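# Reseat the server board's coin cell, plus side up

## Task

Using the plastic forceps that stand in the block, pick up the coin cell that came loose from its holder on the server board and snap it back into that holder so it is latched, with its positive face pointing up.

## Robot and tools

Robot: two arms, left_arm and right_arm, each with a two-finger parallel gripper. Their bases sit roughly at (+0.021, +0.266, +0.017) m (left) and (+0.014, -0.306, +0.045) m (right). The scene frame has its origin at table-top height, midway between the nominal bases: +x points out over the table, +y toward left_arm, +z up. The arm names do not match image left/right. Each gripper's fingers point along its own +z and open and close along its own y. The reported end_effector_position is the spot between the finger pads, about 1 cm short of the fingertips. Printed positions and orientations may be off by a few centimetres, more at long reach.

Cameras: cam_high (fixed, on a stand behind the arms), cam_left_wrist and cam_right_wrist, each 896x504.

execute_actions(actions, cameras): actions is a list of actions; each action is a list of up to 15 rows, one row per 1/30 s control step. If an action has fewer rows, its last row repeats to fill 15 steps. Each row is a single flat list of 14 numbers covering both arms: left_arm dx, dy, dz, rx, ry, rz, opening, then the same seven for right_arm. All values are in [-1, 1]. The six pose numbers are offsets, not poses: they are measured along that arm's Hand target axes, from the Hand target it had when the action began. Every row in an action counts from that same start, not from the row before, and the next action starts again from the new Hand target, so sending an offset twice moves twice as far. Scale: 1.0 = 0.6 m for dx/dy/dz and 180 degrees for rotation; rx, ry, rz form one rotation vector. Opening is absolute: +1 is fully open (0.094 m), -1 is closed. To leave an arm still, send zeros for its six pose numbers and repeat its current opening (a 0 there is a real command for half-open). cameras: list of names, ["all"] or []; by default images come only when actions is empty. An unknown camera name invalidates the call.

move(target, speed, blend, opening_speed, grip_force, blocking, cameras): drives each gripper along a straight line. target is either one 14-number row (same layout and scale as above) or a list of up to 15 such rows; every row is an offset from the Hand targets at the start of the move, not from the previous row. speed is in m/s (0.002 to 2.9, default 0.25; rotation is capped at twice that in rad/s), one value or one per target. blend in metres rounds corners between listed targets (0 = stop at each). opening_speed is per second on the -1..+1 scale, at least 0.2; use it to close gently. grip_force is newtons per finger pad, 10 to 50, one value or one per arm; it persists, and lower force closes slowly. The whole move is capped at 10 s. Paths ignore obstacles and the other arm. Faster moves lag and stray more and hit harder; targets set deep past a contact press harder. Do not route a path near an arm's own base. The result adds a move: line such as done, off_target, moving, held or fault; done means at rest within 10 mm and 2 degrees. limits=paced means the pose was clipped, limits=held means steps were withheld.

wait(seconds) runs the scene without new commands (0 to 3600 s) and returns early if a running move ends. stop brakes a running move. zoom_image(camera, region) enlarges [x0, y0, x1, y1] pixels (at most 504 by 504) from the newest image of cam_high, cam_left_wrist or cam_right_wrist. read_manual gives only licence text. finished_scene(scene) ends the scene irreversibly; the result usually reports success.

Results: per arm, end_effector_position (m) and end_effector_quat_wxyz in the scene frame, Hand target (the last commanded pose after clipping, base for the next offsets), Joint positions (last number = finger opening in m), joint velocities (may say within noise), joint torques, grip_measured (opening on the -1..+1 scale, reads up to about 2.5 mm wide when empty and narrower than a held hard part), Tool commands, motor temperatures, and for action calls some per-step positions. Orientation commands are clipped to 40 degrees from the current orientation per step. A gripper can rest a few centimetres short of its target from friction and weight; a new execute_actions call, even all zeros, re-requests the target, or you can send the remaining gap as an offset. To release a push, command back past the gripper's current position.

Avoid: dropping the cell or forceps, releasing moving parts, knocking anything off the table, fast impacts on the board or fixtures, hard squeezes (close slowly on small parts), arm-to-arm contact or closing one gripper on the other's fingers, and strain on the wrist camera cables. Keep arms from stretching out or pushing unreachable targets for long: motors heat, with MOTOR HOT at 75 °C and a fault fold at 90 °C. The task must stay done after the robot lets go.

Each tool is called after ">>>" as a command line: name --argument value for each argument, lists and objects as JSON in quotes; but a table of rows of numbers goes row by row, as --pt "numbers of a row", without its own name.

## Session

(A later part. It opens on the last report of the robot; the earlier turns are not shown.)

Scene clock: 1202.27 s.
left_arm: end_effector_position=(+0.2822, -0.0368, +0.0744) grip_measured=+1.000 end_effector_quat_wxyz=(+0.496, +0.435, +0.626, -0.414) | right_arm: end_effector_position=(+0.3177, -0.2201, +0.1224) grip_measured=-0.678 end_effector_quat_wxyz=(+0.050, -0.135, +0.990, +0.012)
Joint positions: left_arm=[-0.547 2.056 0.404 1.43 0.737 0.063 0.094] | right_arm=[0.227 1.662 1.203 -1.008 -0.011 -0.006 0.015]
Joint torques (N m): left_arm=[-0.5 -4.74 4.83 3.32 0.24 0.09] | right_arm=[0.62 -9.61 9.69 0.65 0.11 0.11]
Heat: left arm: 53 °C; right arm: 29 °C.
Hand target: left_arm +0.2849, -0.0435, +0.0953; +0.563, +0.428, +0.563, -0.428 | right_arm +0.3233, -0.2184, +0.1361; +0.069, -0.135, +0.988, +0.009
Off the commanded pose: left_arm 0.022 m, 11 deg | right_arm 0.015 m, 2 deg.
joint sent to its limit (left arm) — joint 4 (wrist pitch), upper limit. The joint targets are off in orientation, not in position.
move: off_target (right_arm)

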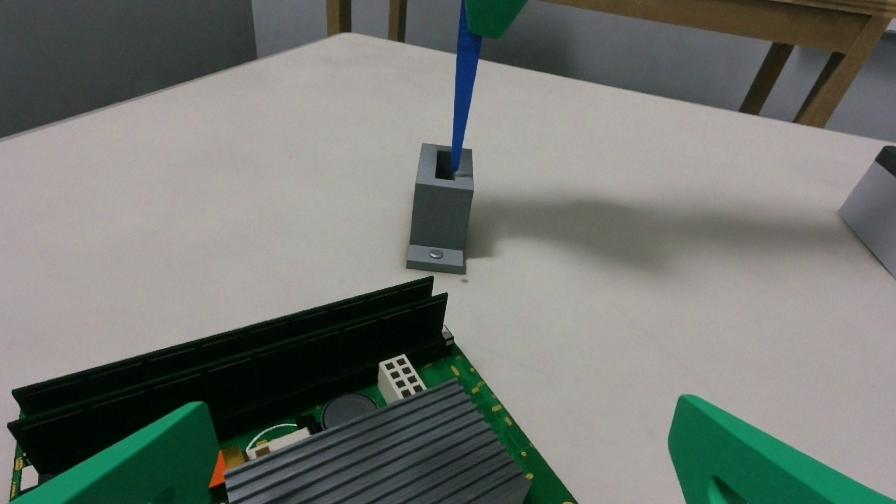

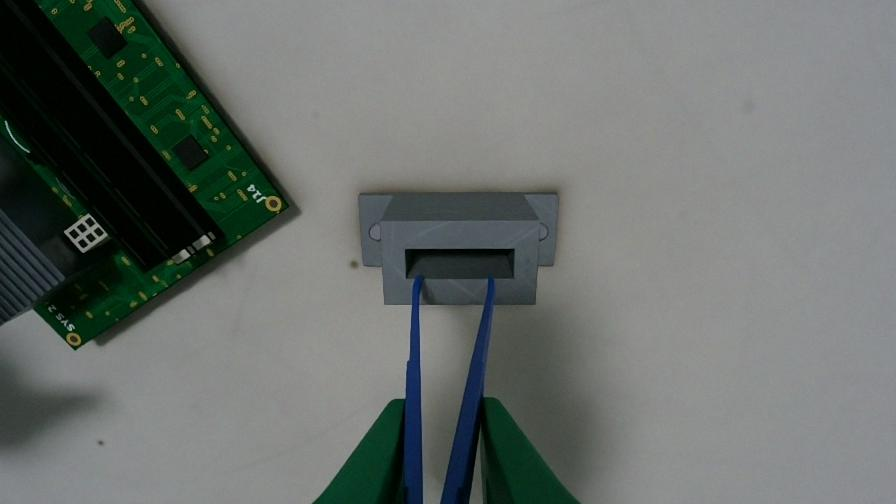

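>>> move --pt "-0.02 0 -0.08 0 0 0 1 -0.0069 0 -0.0494 0 0 0 -0.68" --pt "-0.05 0 -0.2 0 0 0 1 -0.043 0.2318 -0.0413 -0.0088 0.0094 0.0703 -0.68" --pt "-0.05 0 -0.2 0 0 0 1 -0.0361 0.232 0.0082 -0.0088 0.0094 0.0703 -0.68" --speed '[0.12, 0.2, 0.1]' --blend '[0.01, 0.005, 0]' --cameras '["cam_left_wrist", "cam_right_wrist"]'

>>> zoom_image --camera "cam_right_wrist" --region '[370, 180, 530, 340]'

Scene clock: 1303.80 s.
left_arm: end_effector_position=(+0.2540, +0.0715, +0.1027) grip_measured=+1.000 end_effector_quat_wxyz=(+0.506, +0.412, +0.617, -0.440) | right_arm: end_effector_position=(+0.3076, -0.0772, +0.1439) grip_measured=-0.678 end_effector_quat_wxyz=(+0.054, -0.027, +0.997, +0.041)
Joint positions: left_arm=[-0.113 1.839 0.146 1.43 1.174 0.117 0.094] | right_arm=[0.619 1.831 1.485 -1.09 -0.002 0.603 0.015]
Joint torques (N m): left_arm=[0.4 -6.32 2.18 3.06 0.32 0.01] | right_arm=[0.57 -8.13 6.11 0.92 0.17 0.1]
Motor temperatures (°C): left_arm=[21 28 29 55 22 22 23] | right_arm=[24 31 28 24 23 22 23]
Heat: left arm: 55 °C; right arm: 31 °C.
Hand target: left_arm +0.2529, +0.0722, +0.1253; +0.563, +0.428, +0.563, -0.428 | right_arm +0.3073, -0.0784, +0.1342; +0.051, -0.026, +0.998, +0.029
Off the commanded pose: left_arm 0.023 m, 9 deg | right_arm 0.010 m, 1 deg.
joint sent to its limit (left arm) — joint 4 (wrist pitch), upper limit. The joint targets are off in orientation, not in position.
move: off_target (left_arm)

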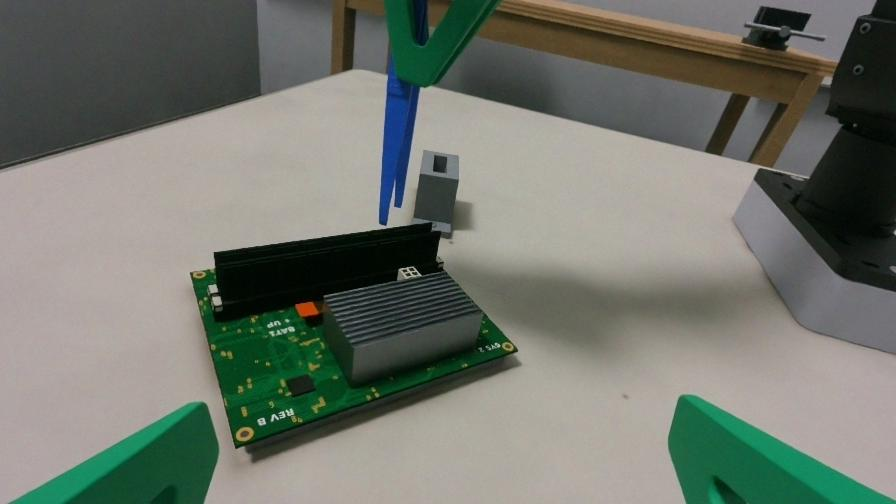

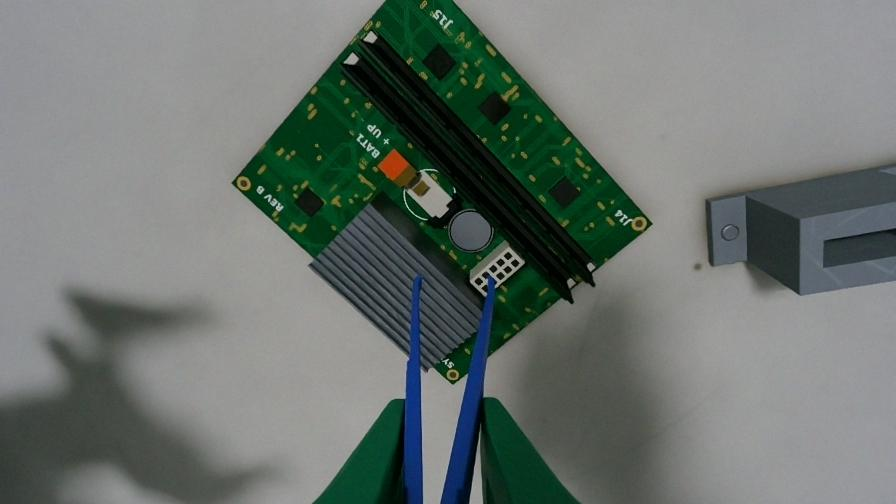

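Scaled by 3.150 from the camera's image (finer frame: 1280x720).

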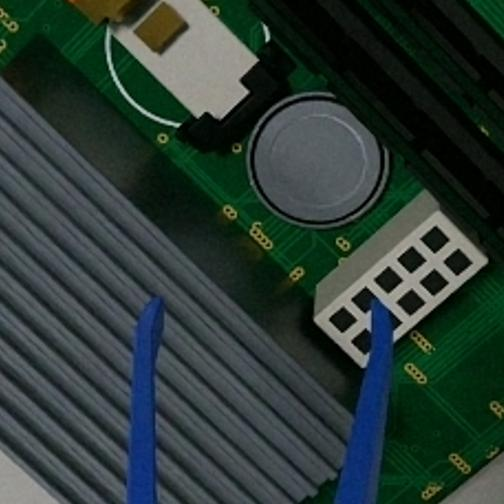

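>>> move --target '[0, 0, 0, 0, 0, 0, 1, 0.0081, -0.0083, 0.0491, 0, 0, 0, -0.68]' --speed 0.1 --cameras '["cam_right_wrist"]'

>>> zoom_image --camera "cam_right_wrist" --region '[370, 180, 530, 340]'

Scene clock: 1325.10 s.
left_arm: end_effector_position=(+0.2539, +0.0715, +0.1027) grip_measured=+1.000 end_effector_quat_wxyz=(+0.505, +0.412, +0.617, -0.441) | right_arm: end_effector_position=(+0.3055, -0.0789, +0.1130) grip_measured=-0.678 end_effector_quat_wxyz=(+0.053, -0.027, +0.997, +0.040)
Joint positions: left_arm=[-0.113 1.839 0.146 1.43 1.174 0.116 0.094] | right_arm=[0.619 1.842 1.376 -0.972 -0.002 0.604 0.015]
Joint torques (N m): left_arm=[0.42 -6.39 2.15 3.06 0.32 0] | right_arm=[0.06 -8.17 6.04 0.92 0.17 0.05]
Heat: left arm: 54 °C; right arm: 31 °C.
Hand target: left_arm +0.2529, +0.0721, +0.1252; +0.563, +0.428, +0.563, -0.428 | right_arm +0.3058, -0.0817, +0.1043; +0.051, -0.026, +0.998, +0.029
Off the commanded pose: left_arm 0.023 m, 9 deg | right_arm 0.009 m, 1 deg.
joint sent to its limit (left arm) — joint 4 (wrist pitch), upper limit. The joint targets are off in orientation, not in position.
move: done

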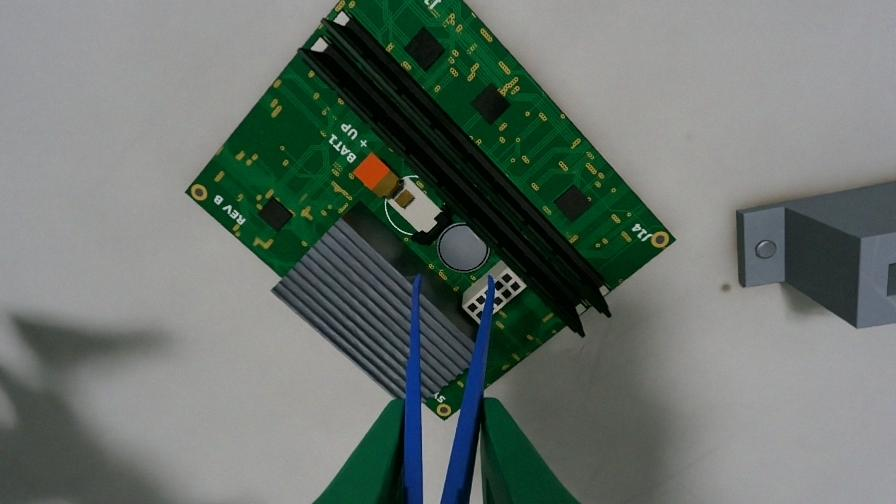

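Scaled by 3.150 from the camera's image (finer frame: 1280x720).

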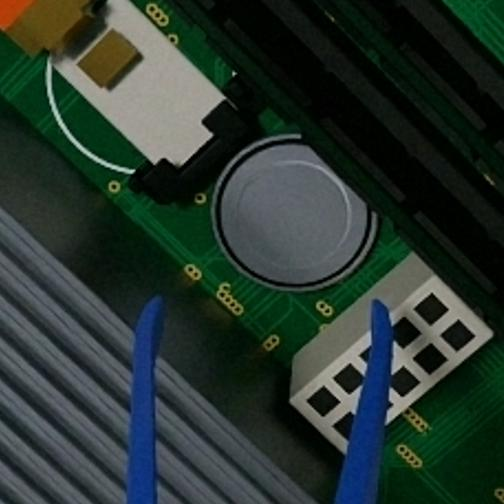

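>>> move --target '[0, 0, 0, 0, 0, 0, 1, -0.0001, -0.0069, 0.0332, 0, 0, 0, -0.68]' --speed 0.08 --cameras '["cam_right_wrist"]'

>>> zoom_image --camera "cam_right_wrist" --region '[390, 200, 530, 340]'

Scene clock: 1348.70 s.
left_arm: end_effector_position=(+0.2539, +0.0715, +0.1027) grip_measured=+1.000 end_effector_quat_wxyz=(+0.505, +0.412, +0.617, -0.441) | right_arm: end_effector_position=(+0.3061, -0.0784, +0.0942) grip_measured=-0.678 end_effector_quat_wxyz=(+0.054, -0.028, +0.997, +0.041)
Joint positions: left_arm=[-0.113 1.839 0.146 1.43 1.174 0.116 0.094] | right_arm=[0.619 1.861 1.323 -0.897 -0.002 0.6 0.015]
Joint torques (N m): left_arm=[0.42 -6.37 2.18 3.06 0.32 0.01] | right_arm=[-0.94 -8.09 5.87 0.93 0.15 -0.03]
Heat: left arm: 54 °C; right arm: 31 °C.
Hand target: left_arm +0.2529, +0.0721, +0.1252; +0.563, +0.428, +0.563, -0.428 | right_arm +0.3081, -0.0847, +0.0843; +0.051, -0.026, +0.998, +0.029
Off the commanded pose: left_arm 0.023 m, 9 deg | right_arm 0.012 m, 1 deg.
joint sent to its limit (left arm) — joint 4 (wrist pitch), upper limit. The joint targets are off in orientation, not in position.
move: off_target (right_arm)

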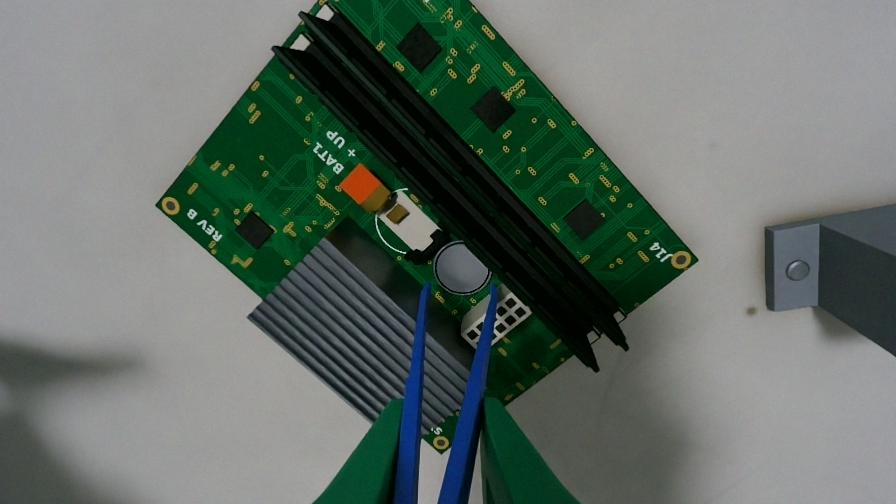

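Scaled by 3.600 from the camera's image (finer frame: 1280x720).

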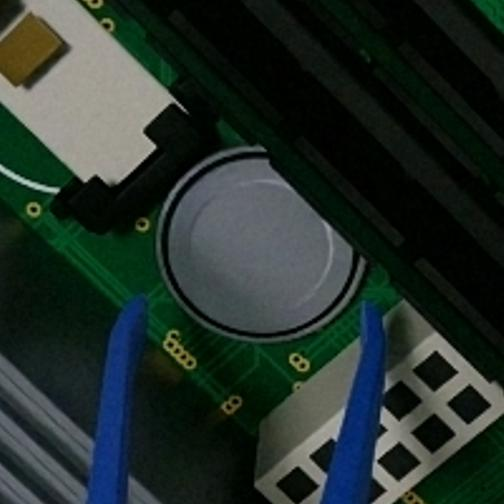

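>>> move --target '[0, 0, 0, 0, 0, 0, 1, -0.0052, 0.0028, -0.0497, 0, 0, 0, -0.68]' --speed 0.1 --cameras '["cam_left_wrist", "cam_right_wrist"]'

>>> zoom_image --camera "cam_right_wrist" --region '[370, 180, 530, 340]'

>>> zoom_image --camera "cam_left_wrist" --region '[300, 60, 500, 320]'

Scene clock: 1415.53 s.
left_arm: end_effector_position=(+0.2539, +0.0715, +0.1027) grip_measured=+1.000 end_effector_quat_wxyz=(+0.505, +0.412, +0.617, -0.441) | right_arm: end_effector_position=(+0.3001, -0.0830, +0.1036) grip_measured=-0.678 end_effector_quat_wxyz=(+0.037, -0.028, +0.999, +0.028)
Joint positions: left_arm=[-0.113 1.839 0.146 1.43 1.174 0.116 0.094] | right_arm=[0.619 1.861 1.366 -0.983 -0.002 0.6 0.015]
Joint torques (N m): left_arm=[0.42 -6.38 2.15 3.07 0.32 0.01] | right_arm=[-0.92 -10.65 9.57 0.6 0.16 -0.03]
Heat: left arm: 53 °C; right arm: 32 °C.
Hand target: left_arm +0.2529, +0.0721, +0.1252; +0.563, +0.428, +0.563, -0.428 | right_arm +0.3081, -0.0846, +0.1143; +0.051, -0.026, +0.998, +0.029
Off the commanded pose: left_arm 0.023 m, 9 deg | right_arm 0.013 m, 2 deg.
joint sent to its limit (left arm) — joint 4 (wrist pitch), upper limit. The joint targets are off in orientation, not in position.
move: off_target (right_arm)

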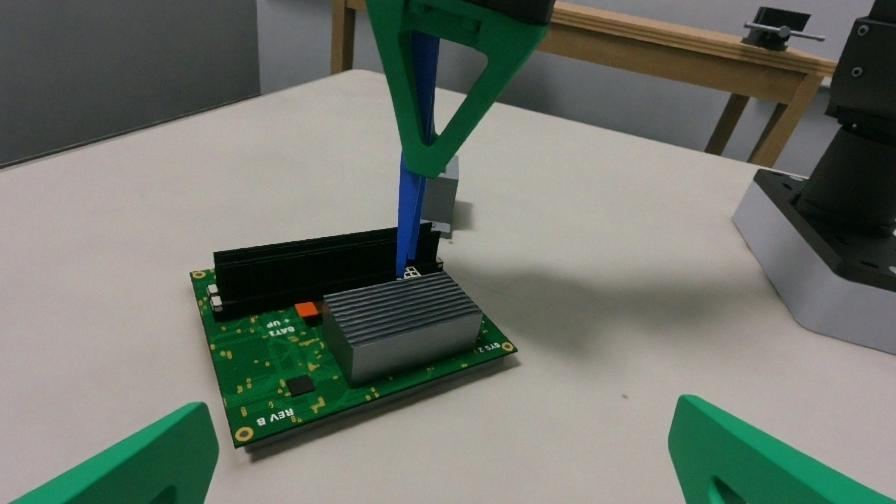

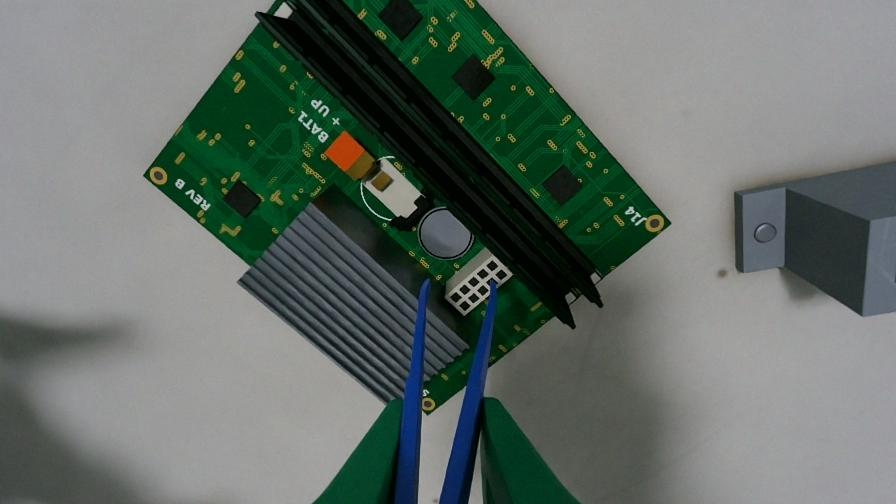

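Scaled by 3.150 from the camera's image (finer frame: 1280x720).

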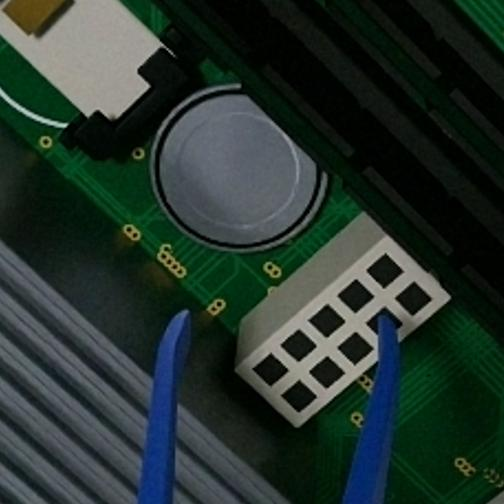

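Scaled by 1.938 from the camera's image (finer frame: 1280x720).

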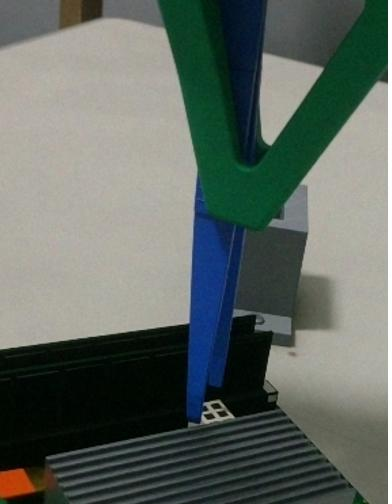

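>>> move --target '[0, 0, 0, 0, 0, 0, 1, 0, 0, 0, 0, 0, 0, -0.662]' --opening_speed 0.2 --cameras '["cam_right_wrist"]'

>>> zoom_image --camera "cam_right_wrist" --region '[370, 180, 530, 340]'

Scene clock: 1428.37 s.
left_arm: end_effector_position=(+0.2539, +0.0715, +0.1027) grip_measured=+1.000 end_effector_quat_wxyz=(+0.505, +0.412, +0.617, -0.441) | right_arm: end_effector_position=(+0.2999, -0.0832, +0.1036) grip_measured=-0.664 end_effector_quat_wxyz=(+0.037, -0.028, +0.999, +0.028)
Joint positions: left_arm=[-0.113 1.839 0.146 1.43 1.174 0.116 0.094] | right_arm=[0.619 1.861 1.366 -0.984 -0.002 0.6 0.016]
Joint torques (N m): left_arm=[0.43 -6.38 2.17 3.06 0.32 0.01] | right_arm=[-0.92 -10.66 9.55 0.6 0.16 -0.03]
Heat: left arm: 53 °C; right arm: 33 °C.
Hand target: left_arm +0.2529, +0.0721, +0.1252; +0.563, +0.428, +0.563, -0.428 | right_arm +0.3081, -0.0846, +0.1143; +0.051, -0.026, +0.998, +0.029
Off the commanded pose: left_arm 0.023 m, 9 deg | right_arm 0.014 m, 2 deg.
joint sent to its limit (left arm) — joint 4 (wrist pitch), upper limit. The joint targets are off in orientation, not in position.
move: done

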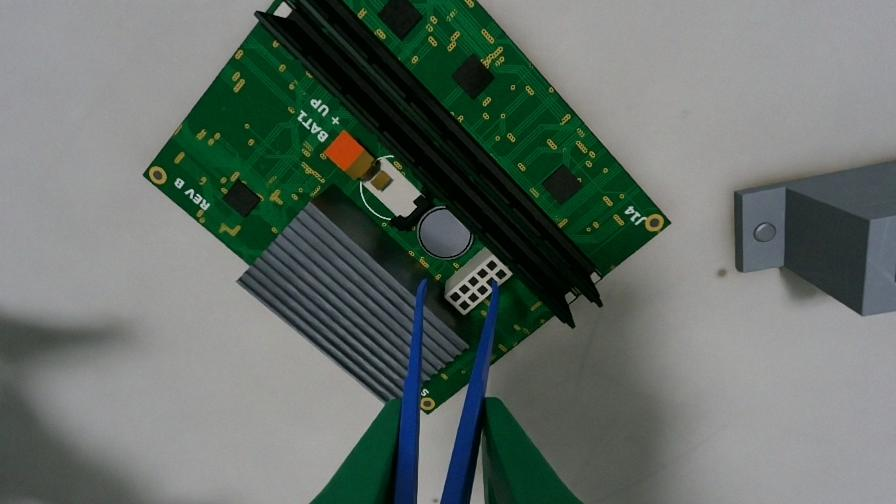

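Scaled by 3.150 from the camera's image (finer frame: 1280x720).

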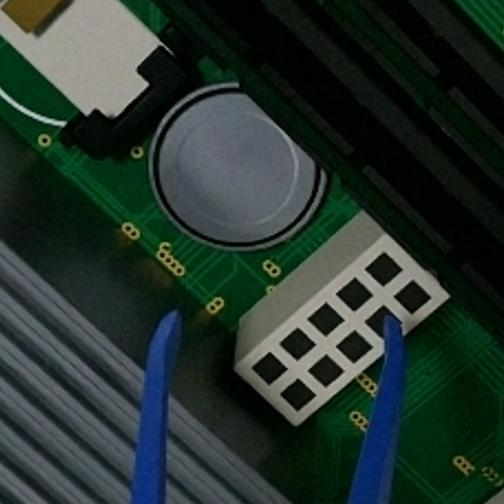

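>>> move --target '[0, 0, 0, 0, 0, 0, 1, -0.0166, 0.0095, -0.0078, 0, 0, -0.0206, -0.656]' --speed 0.08 --opening_speed 0.2 --cameras '["cam_right_wrist"]'

>>> zoom_image --camera "cam_right_wrist" --region '[380, 190, 540, 350]'

Scene clock: 1476.40 s.
left_arm: end_effector_position=(+0.2539, +0.0715, +0.1027) grip_measured=+1.000 end_effector_quat_wxyz=(+0.505, +0.412, +0.617, -0.441) | right_arm: end_effector_position=(+0.3105, -0.0757, +0.1202) grip_measured=-0.658 end_effector_quat_wxyz=(+0.051, -0.061, +0.996, +0.035)
Joint positions: left_arm=[-0.113 1.839 0.146 1.43 1.174 0.116 0.094] | right_arm=[0.617 1.867 1.438 -1.019 -0.002 0.533 0.016]
Joint torques (N m): left_arm=[0.43 -6.38 2.15 3.05 0.32 0.02] | right_arm=[-1.02 -8.27 9.68 0.68 0.15 -0.05]
Heat: left arm: 53 °C; right arm: 34 °C.
Hand target: left_arm +0.2529, +0.0721, +0.1252; +0.563, +0.428, +0.563, -0.428 | right_arm +0.3172, -0.0787, +0.1203; +0.052, -0.058, +0.997, +0.027
Off the commanded pose: left_arm 0.023 m, 9 deg | right_arm 0.007 m, 1 deg.
joint sent to its limit (left arm) — joint 4 (wrist pitch), upper limit. The joint targets are off in orientation, not in position.
move: done

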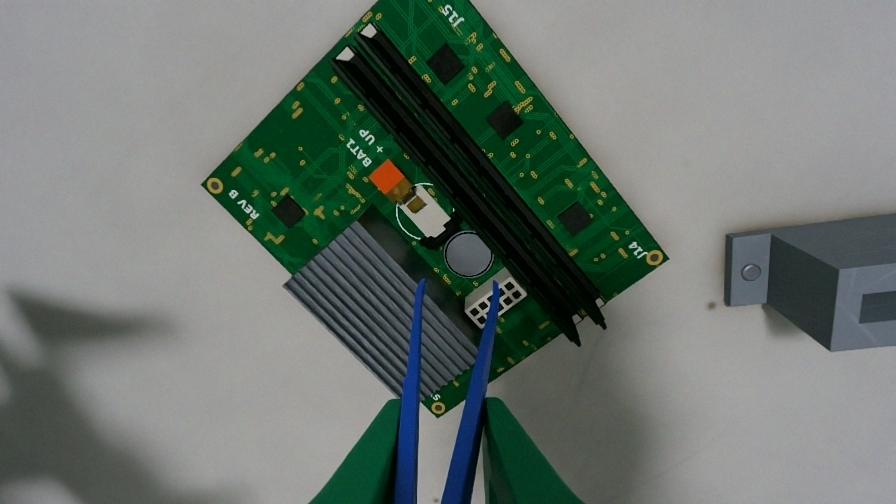

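Scaled by 3.150 from the camera's image (finer frame: 1280x720).

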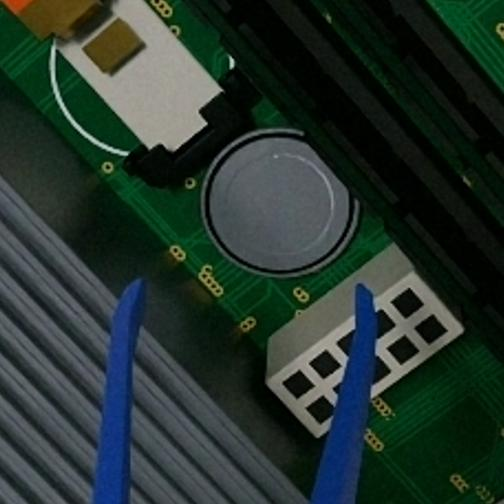

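>>> move --target '[0, 0, 0, 0, 0, 0, 1, 0.0114, -0.0086, 0.0353, 0, 0, 0, -0.658]' --speed 0.08 --cameras '["cam_right_wrist"]'

>>> zoom_image --camera "cam_right_wrist" --region '[380, 190, 540, 350]'

Scene clock: 1510.37 s.
left_arm: end_effector_position=(+0.2539, +0.0715, +0.1027) grip_measured=+1.000 end_effector_quat_wxyz=(+0.505, +0.412, +0.617, -0.441) | right_arm: end_effector_position=(+0.3113, -0.0780, +0.1071) grip_measured=-0.658 end_effector_quat_wxyz=(+0.054, -0.060, +0.996, +0.038)
Joint positions: left_arm=[-0.113 1.839 0.146 1.43 1.174 0.116 0.094] | right_arm=[0.611 1.867 1.384 -0.955 -0.002 0.53 0.016]
Joint torques (N m): left_arm=[0.42 -6.37 2.14 3.05 0.32 0.01] | right_arm=[-0.76 -8.54 5.93 0.92 0.15 -0.03]
Heat: left arm: 53 °C; right arm: 33 °C.
Hand target: left_arm +0.2529, +0.0721, +0.1252; +0.563, +0.428, +0.563, -0.428 | right_arm +0.3132, -0.0834, +0.0983; +0.052, -0.058, +0.997, +0.027
Off the commanded pose: left_arm 0.023 m, 9 deg | right_arm 0.010 m, 1 deg.
joint sent to its limit (left arm) — joint 4 (wrist pitch), upper limit. The joint targets are off in orientation, not in position.
move: done

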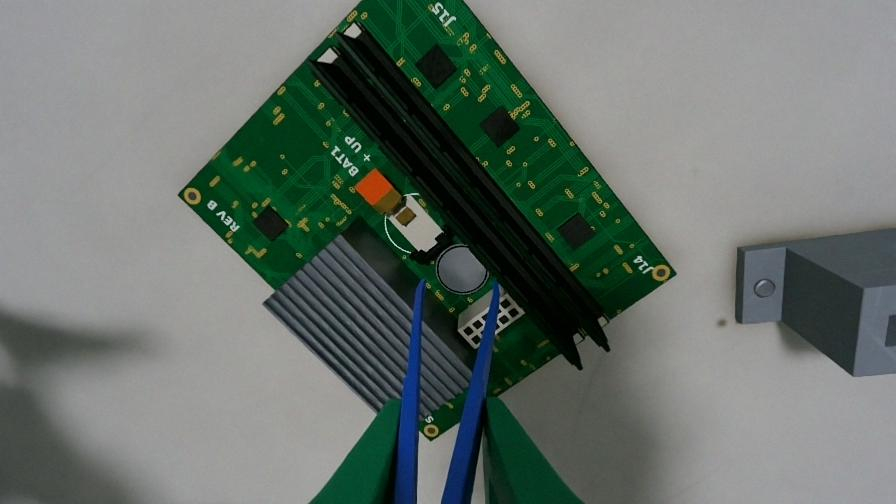

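Scaled by 3.150 from the camera's image (finer frame: 1280x720).

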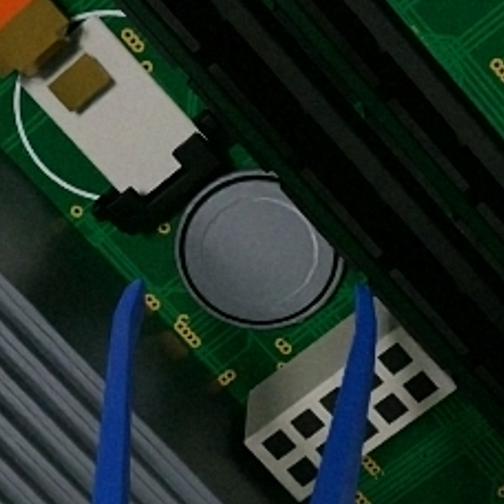

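>>> move --target '[0, 0, 0, 0, 0, 0, 1, 0.0176, 0.013, 0.0122, 0, 0, 0, -0.658]' --speed 0.08 --cameras '["cam_right_wrist"]'

>>> zoom_image --camera "cam_right_wrist" --region '[380, 190, 540, 350]'

Scene clock: 1533.17 s.
left_arm: end_effector_position=(+0.2539, +0.0715, +0.1027) grip_measured=+1.000 end_effector_quat_wxyz=(+0.505, +0.412, +0.617, -0.441) | right_arm: end_effector_position=(+0.3035, -0.0751, +0.0968) grip_measured=-0.658 end_effector_quat_wxyz=(+0.051, -0.059, +0.996, +0.036)
Joint positions: left_arm=[-0.113 1.839 0.146 1.43 1.174 0.116 0.094] | right_arm=[0.631 1.867 1.342 -0.921 0 0.551 0.016]
Joint torques (N m): left_arm=[0.43 -6.35 2.17 3.06 0.31 0.01] | right_arm=[0.62 -8.92 5.87 0.93 0.18 0.11]
Heat: left arm: 53 °C; right arm: 33 °C.
Hand target: left_arm +0.2529, +0.0721, +0.1252; +0.563, +0.428, +0.563, -0.428 | right_arm +0.3026, -0.0764, +0.0903; +0.052, -0.058, +0.997, +0.027
Off the commanded pose: left_arm 0.023 m, 9 deg | right_arm 0.007 m, 1 deg.
joint sent to its limit (left arm) — joint 4 (wrist pitch), upper limit. The joint targets are off in orientation, not in position.
move: done

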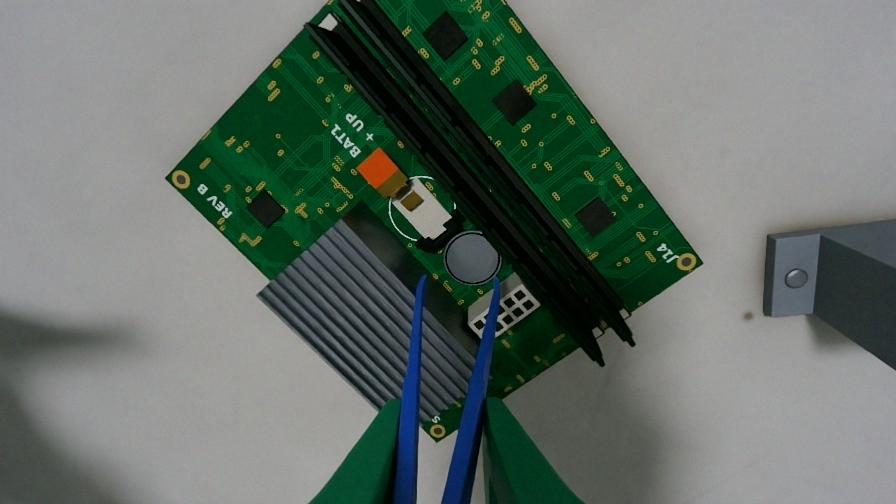

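Scaled by 3.150 from the camera's image (finer frame: 1280x720).

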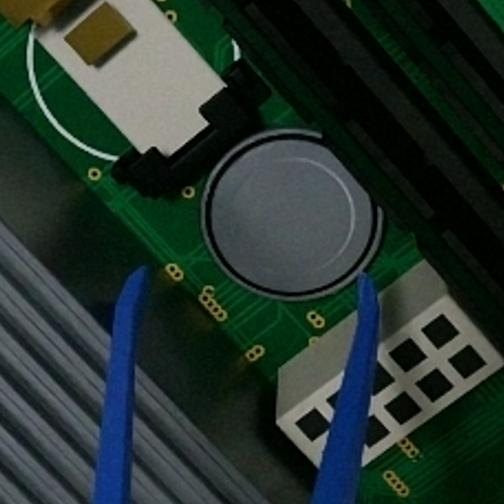

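>>> move --target '[0, 0, 0, 0, 0, 0, 1, 0, 0, 0, 0, 0, 0, -0.675]' --opening_speed 0.4 --cameras '["cam_left_wrist", "cam_right_wrist"]'

>>> zoom_image --camera "cam_right_wrist" --region '[380, 190, 540, 350]'

>>> zoom_image --camera "cam_left_wrist" --region '[330, 120, 490, 320]'

Scene clock: 1549.77 s.
left_arm: end_effector_position=(+0.2539, +0.0715, +0.1027) grip_measured=+1.000 end_effector_quat_wxyz=(+0.505, +0.412, +0.617, -0.441) | right_arm: end_effector_position=(+0.3037, -0.0750, +0.0969) grip_measured=-0.673 end_effector_quat_wxyz=(+0.052, -0.058, +0.996, +0.036)
Joint positions: left_arm=[-0.113 1.839 0.146 1.43 1.174 0.116 0.094] | right_arm=[0.631 1.867 1.342 -0.92 0 0.552 0.015]
Joint torques (N m): left_arm=[0.4 -6.41 2.19 3.06 0.32 0] | right_arm=[0.61 -8.91 5.87 0.92 0.17 0.11]
Heat: left arm: 53 °C; right arm: 33 °C.
Hand target: left_arm +0.2529, +0.0721, +0.1252; +0.563, +0.428, +0.563, -0.428 | right_arm +0.3026, -0.0764, +0.0903; +0.052, -0.058, +0.997, +0.027
Off the commanded pose: left_arm 0.023 m, 9 deg | right_arm 0.007 m, 1 deg.
joint sent to its limit (left arm) — joint 4 (wrist pitch), upper limit. The joint targets are off in orientation, not in position.
move: done

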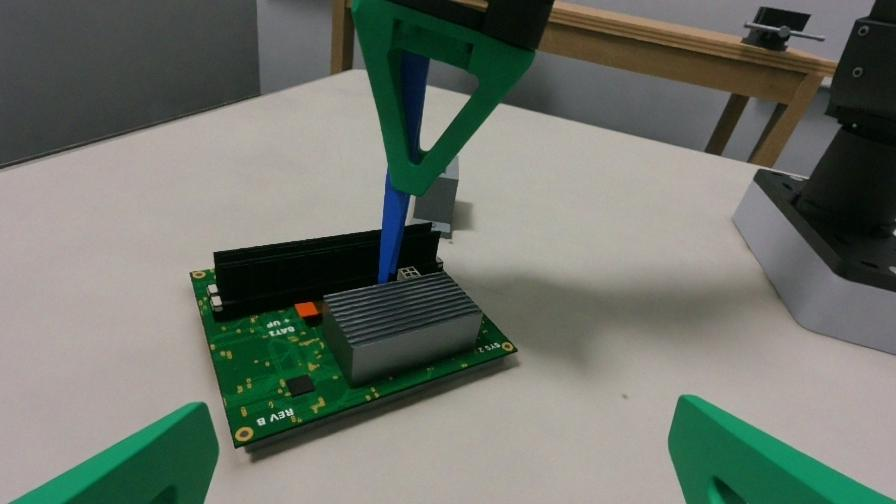

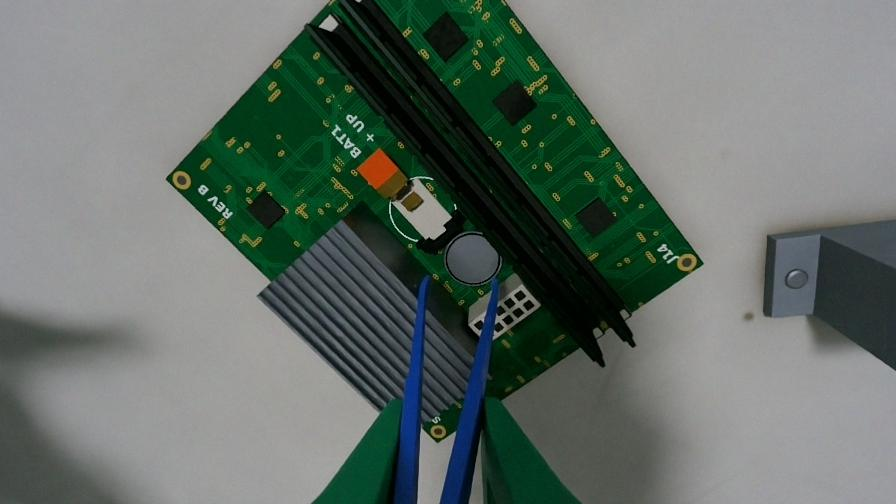

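Scaled by 3.150 from the camera's image (finer frame: 1280x720).

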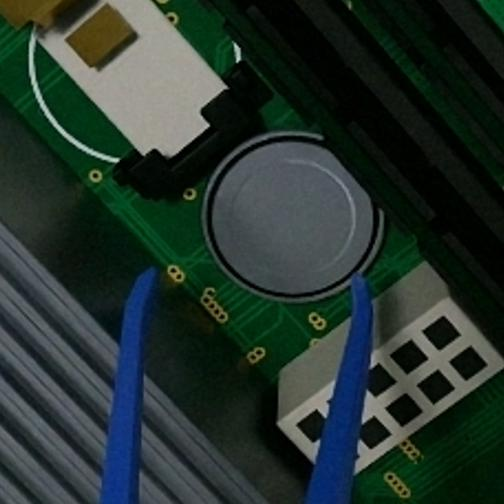

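Scaled by 2.520 from the camera's image (finer frame: 1280x720).

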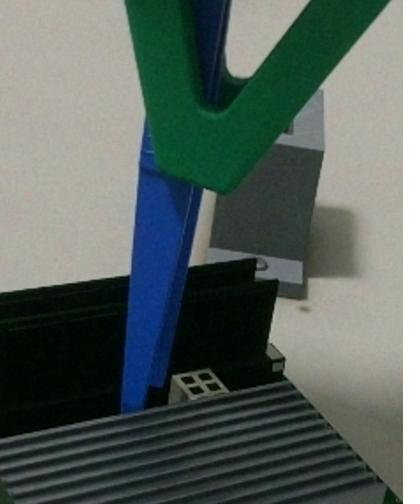

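>>> move --target '[0, 0, 0, 0, 0, 0, 1, -0.0083, -0.0137, 0.0002, 0, 0, 0, -0.664]' --speed 0.05 --opening_speed 0.3 --cameras '["cam_right_wrist"]'

>>> zoom_image --camera "cam_right_wrist" --region '[380, 190, 540, 350]'

Scene clock: 1576.30 s.
left_arm: end_effector_position=(+0.2539, +0.0715, +0.1027) grip_measured=+1.000 end_effector_quat_wxyz=(+0.505, +0.412, +0.617, -0.441) | right_arm: end_effector_position=(+0.3070, -0.0792, +0.0969) grip_measured=-0.666 end_effector_quat_wxyz=(+0.052, -0.059, +0.996, +0.035)
Joint positions: left_arm=[-0.113 1.839 0.146 1.43 1.174 0.116 0.094] | right_arm=[0.616 1.867 1.342 -0.92 0 0.537 0.016]
Joint torques (N m): left_arm=[0.39 -6.37 2.17 3.06 0.32 0.01] | right_arm=[-0.64 -8.94 5.87 0.92 0.14 -0.05]
Heat: left arm: 53 °C; right arm: 33 °C.
Hand target: left_arm +0.2529, +0.0721, +0.1252; +0.563, +0.428, +0.563, -0.428 | right_arm +0.3085, -0.0839, +0.0903; +0.052, -0.058, +0.997, +0.027
Off the commanded pose: left_arm 0.023 m, 9 deg | right_arm 0.008 m, 1 deg.
joint sent to its limit (left arm) — joint 4 (wrist pitch), upper limit. The joint targets are off in orientation, not in position.
move: done

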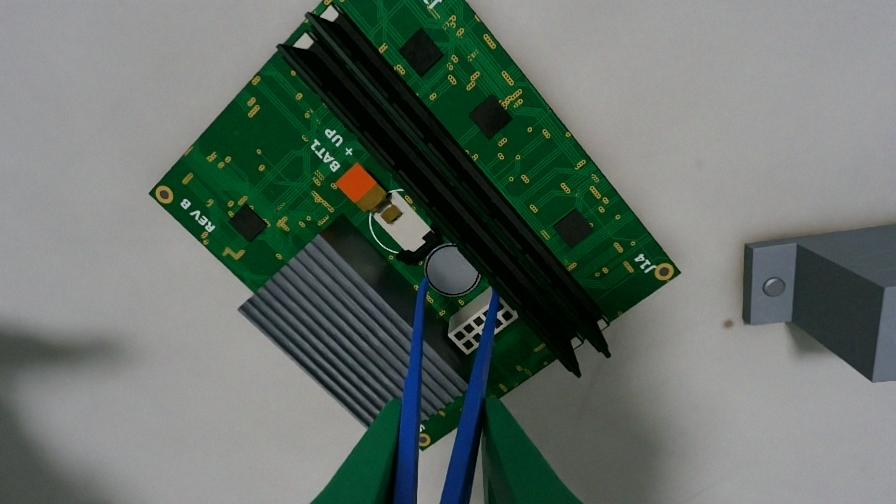

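Scaled by 3.150 from the camera's image (finer frame: 1280x720).

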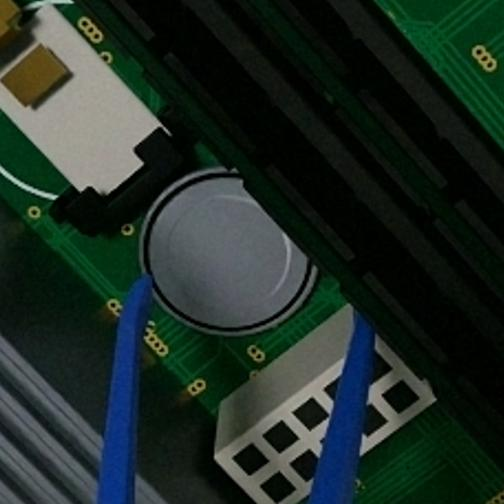

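>>> move --target '[0, 0, 0, 0, 0, 0, 1, 0.0068, 0.011, -0.0002, 0, 0, 0, -0.664]' --speed 0.05 --cameras '["cam_right_wrist"]'

>>> zoom_image --camera "cam_right_wrist" --region '[380, 190, 540, 350]'

Scene clock: 1614.23 s.
left_arm: end_effector_position=(+0.2539, +0.0715, +0.1027) grip_measured=+1.000 end_effector_quat_wxyz=(+0.505, +0.412, +0.617, -0.441) | right_arm: end_effector_position=(+0.3051, -0.0767, +0.0969) grip_measured=-0.666 end_effector_quat_wxyz=(+0.052, -0.058, +0.996, +0.036)
Joint positions: left_arm=[-0.113 1.839 0.146 1.43 1.174 0.116 0.094] | right_arm=[0.625 1.867 1.342 -0.92 0 0.546 0.016]
Joint torques (N m): left_arm=[0.42 -6.38 2.18 3.06 0.32 0.01] | right_arm=[0.66 -8.95 5.82 0.92 0.16 0.08]
Heat: left arm: 52 °C; right arm: 33 °C.
Hand target: left_arm +0.2529, +0.0721, +0.1252; +0.563, +0.428, +0.563, -0.428 | right_arm +0.3037, -0.0779, +0.0903; +0.052, -0.058, +0.997, +0.027
Off the commanded pose: left_arm 0.023 m, 9 deg | right_arm 0.007 m, 1 deg.
joint sent to its limit (left arm) — joint 4 (wrist pitch), upper limit. The joint targets are off in orientation, not in position.
move: done

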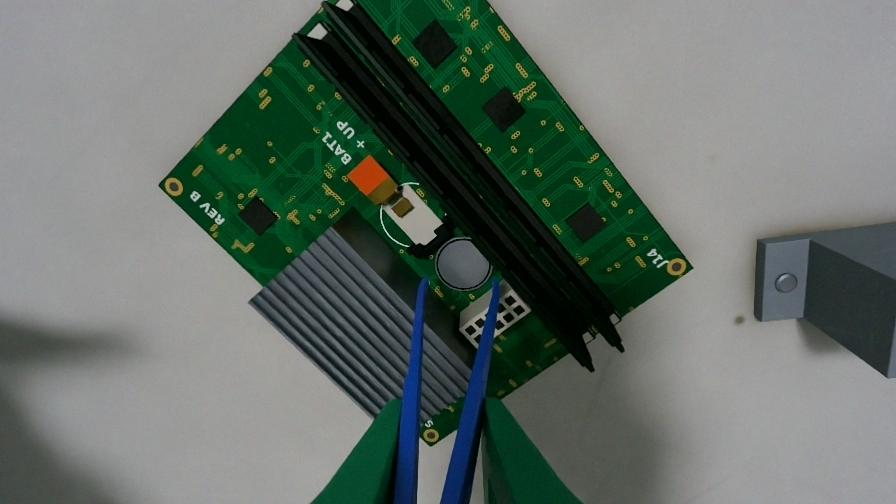

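Scaled by 3.150 from the camera's image (finer frame: 1280x720).

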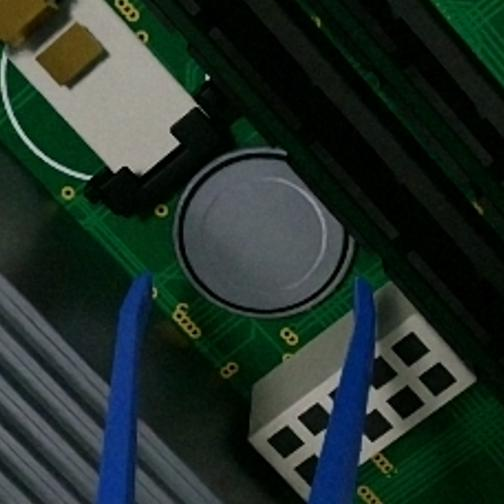

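>>> move --pt "0 0 0 0 0 0 1 -0.0048 -0.0079 0.0001 0 0 0 -0.659" --pt "0 0 0 0 0 0 1 -0.0025 -0.0089 0.0209 0 0 0 -0.659" --speed 0.05 --cameras '["cam_right_wrist"]'

>>> zoom_image --camera "cam_right_wrist" --region '[380, 190, 540, 350]'

Scene clock: 1639.37 s.
left_arm: end_effector_position=(+0.2539, +0.0715, +0.1027) grip_measured=+1.000 end_effector_quat_wxyz=(+0.505, +0.412, +0.617, -0.441) | right_arm: end_effector_position=(+0.3054, -0.0765, +0.0873) grip_measured=-0.661 end_effector_quat_wxyz=(+0.055, -0.060, +0.996, +0.038)
Joint positions: left_arm=[-0.113 1.839 0.146 1.43 1.174 0.116 0.094] | right_arm=[0.625 1.872 1.309 -0.873 0 0.543 0.016]
Joint torques (N m): left_arm=[0.42 -6.37 2.19 3.06 0.32 0.02] | right_arm=[-0.83 -8.2 5.89 0.95 0.14 -0.03]
Heat: left arm: 52 °C; right arm: 33 °C.
Hand target: left_arm +0.2529, +0.0721, +0.1252; +0.563, +0.428, +0.563, -0.428 | right_arm +0.3071, -0.0823, +0.0778; +0.052, -0.058, +0.997, +0.027
Off the commanded pose: left_arm 0.023 m, 9 deg | right_arm 0.011 m, 1 deg.
joint sent to its limit (left arm) — joint 4 (wrist pitch), upper limit. The joint targets are off in orientation, not in position.
move: off_target (right_arm)

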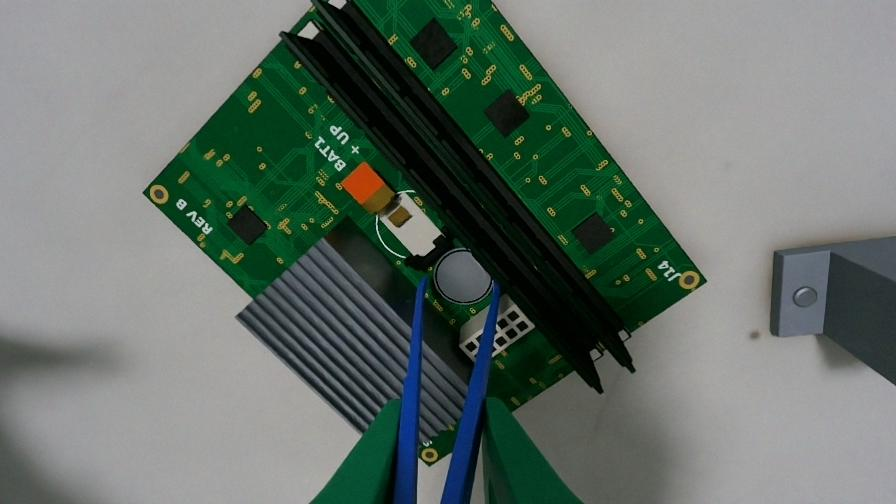

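Scaled by 3.150 from the camera's image (finer frame: 1280x720).

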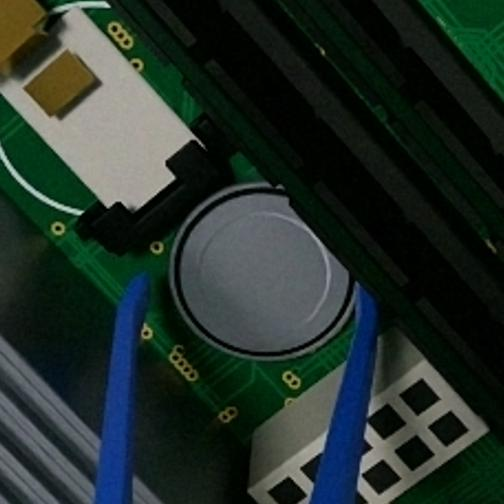

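>>> move --target '[0, 0, 0, 0, 0, 0, 1, -0.0019, -0.0034, 0, 0, 0, 0, -0.659]' --speed 0.05 --cameras '["cam_right_wrist"]'

>>> zoom_image --camera "cam_right_wrist" --region '[380, 190, 540, 350]'

Scene clock: 1657.20 s.
left_arm: end_effector_position=(+0.2539, +0.0715, +0.1027) grip_measured=+1.000 end_effector_quat_wxyz=(+0.505, +0.412, +0.617, -0.441) | right_arm: end_effector_position=(+0.3071, -0.0786, +0.0874) grip_measured=-0.661 end_effector_quat_wxyz=(+0.056, -0.059, +0.996, +0.038)
Joint positions: left_arm=[-0.113 1.839 0.146 1.43 1.174 0.116 0.094] | right_arm=[0.618 1.872 1.309 -0.873 0 0.537 0.016]
Joint torques (N m): left_arm=[0.39 -6.38 2.17 3.06 0.32 0.01] | right_arm=[-0.8 -8.21 5.85 0.93 0.13 -0.06]
Heat: left arm: 52 °C; right arm: 33 °C.
Hand target: left_arm +0.2529, +0.0721, +0.1252; +0.563, +0.428, +0.563, -0.428 | right_arm +0.3085, -0.0841, +0.0778; +0.052, -0.058, +0.997, +0.027
Off the commanded pose: left_arm 0.023 m, 9 deg | right_arm 0.011 m, 1 deg.
joint sent to its limit (left arm) — joint 4 (wrist pitch), upper limit. The joint targets are off in orientation, not in position.
move: off_target (right_arm)

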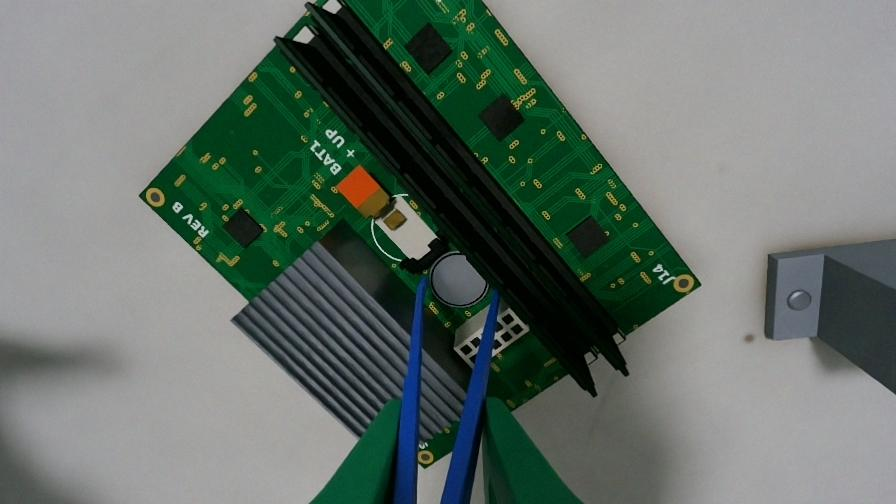

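Scaled by 3.150 from the camera's image (finer frame: 1280x720).

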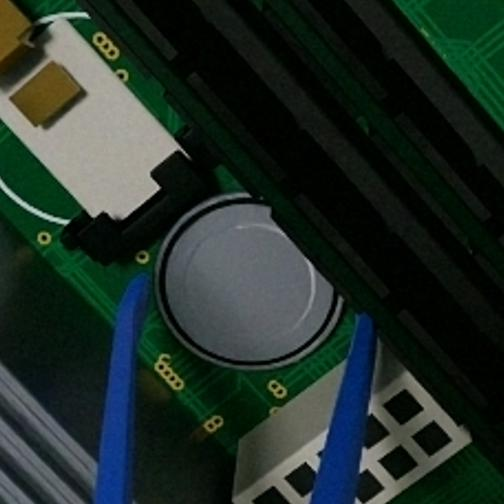

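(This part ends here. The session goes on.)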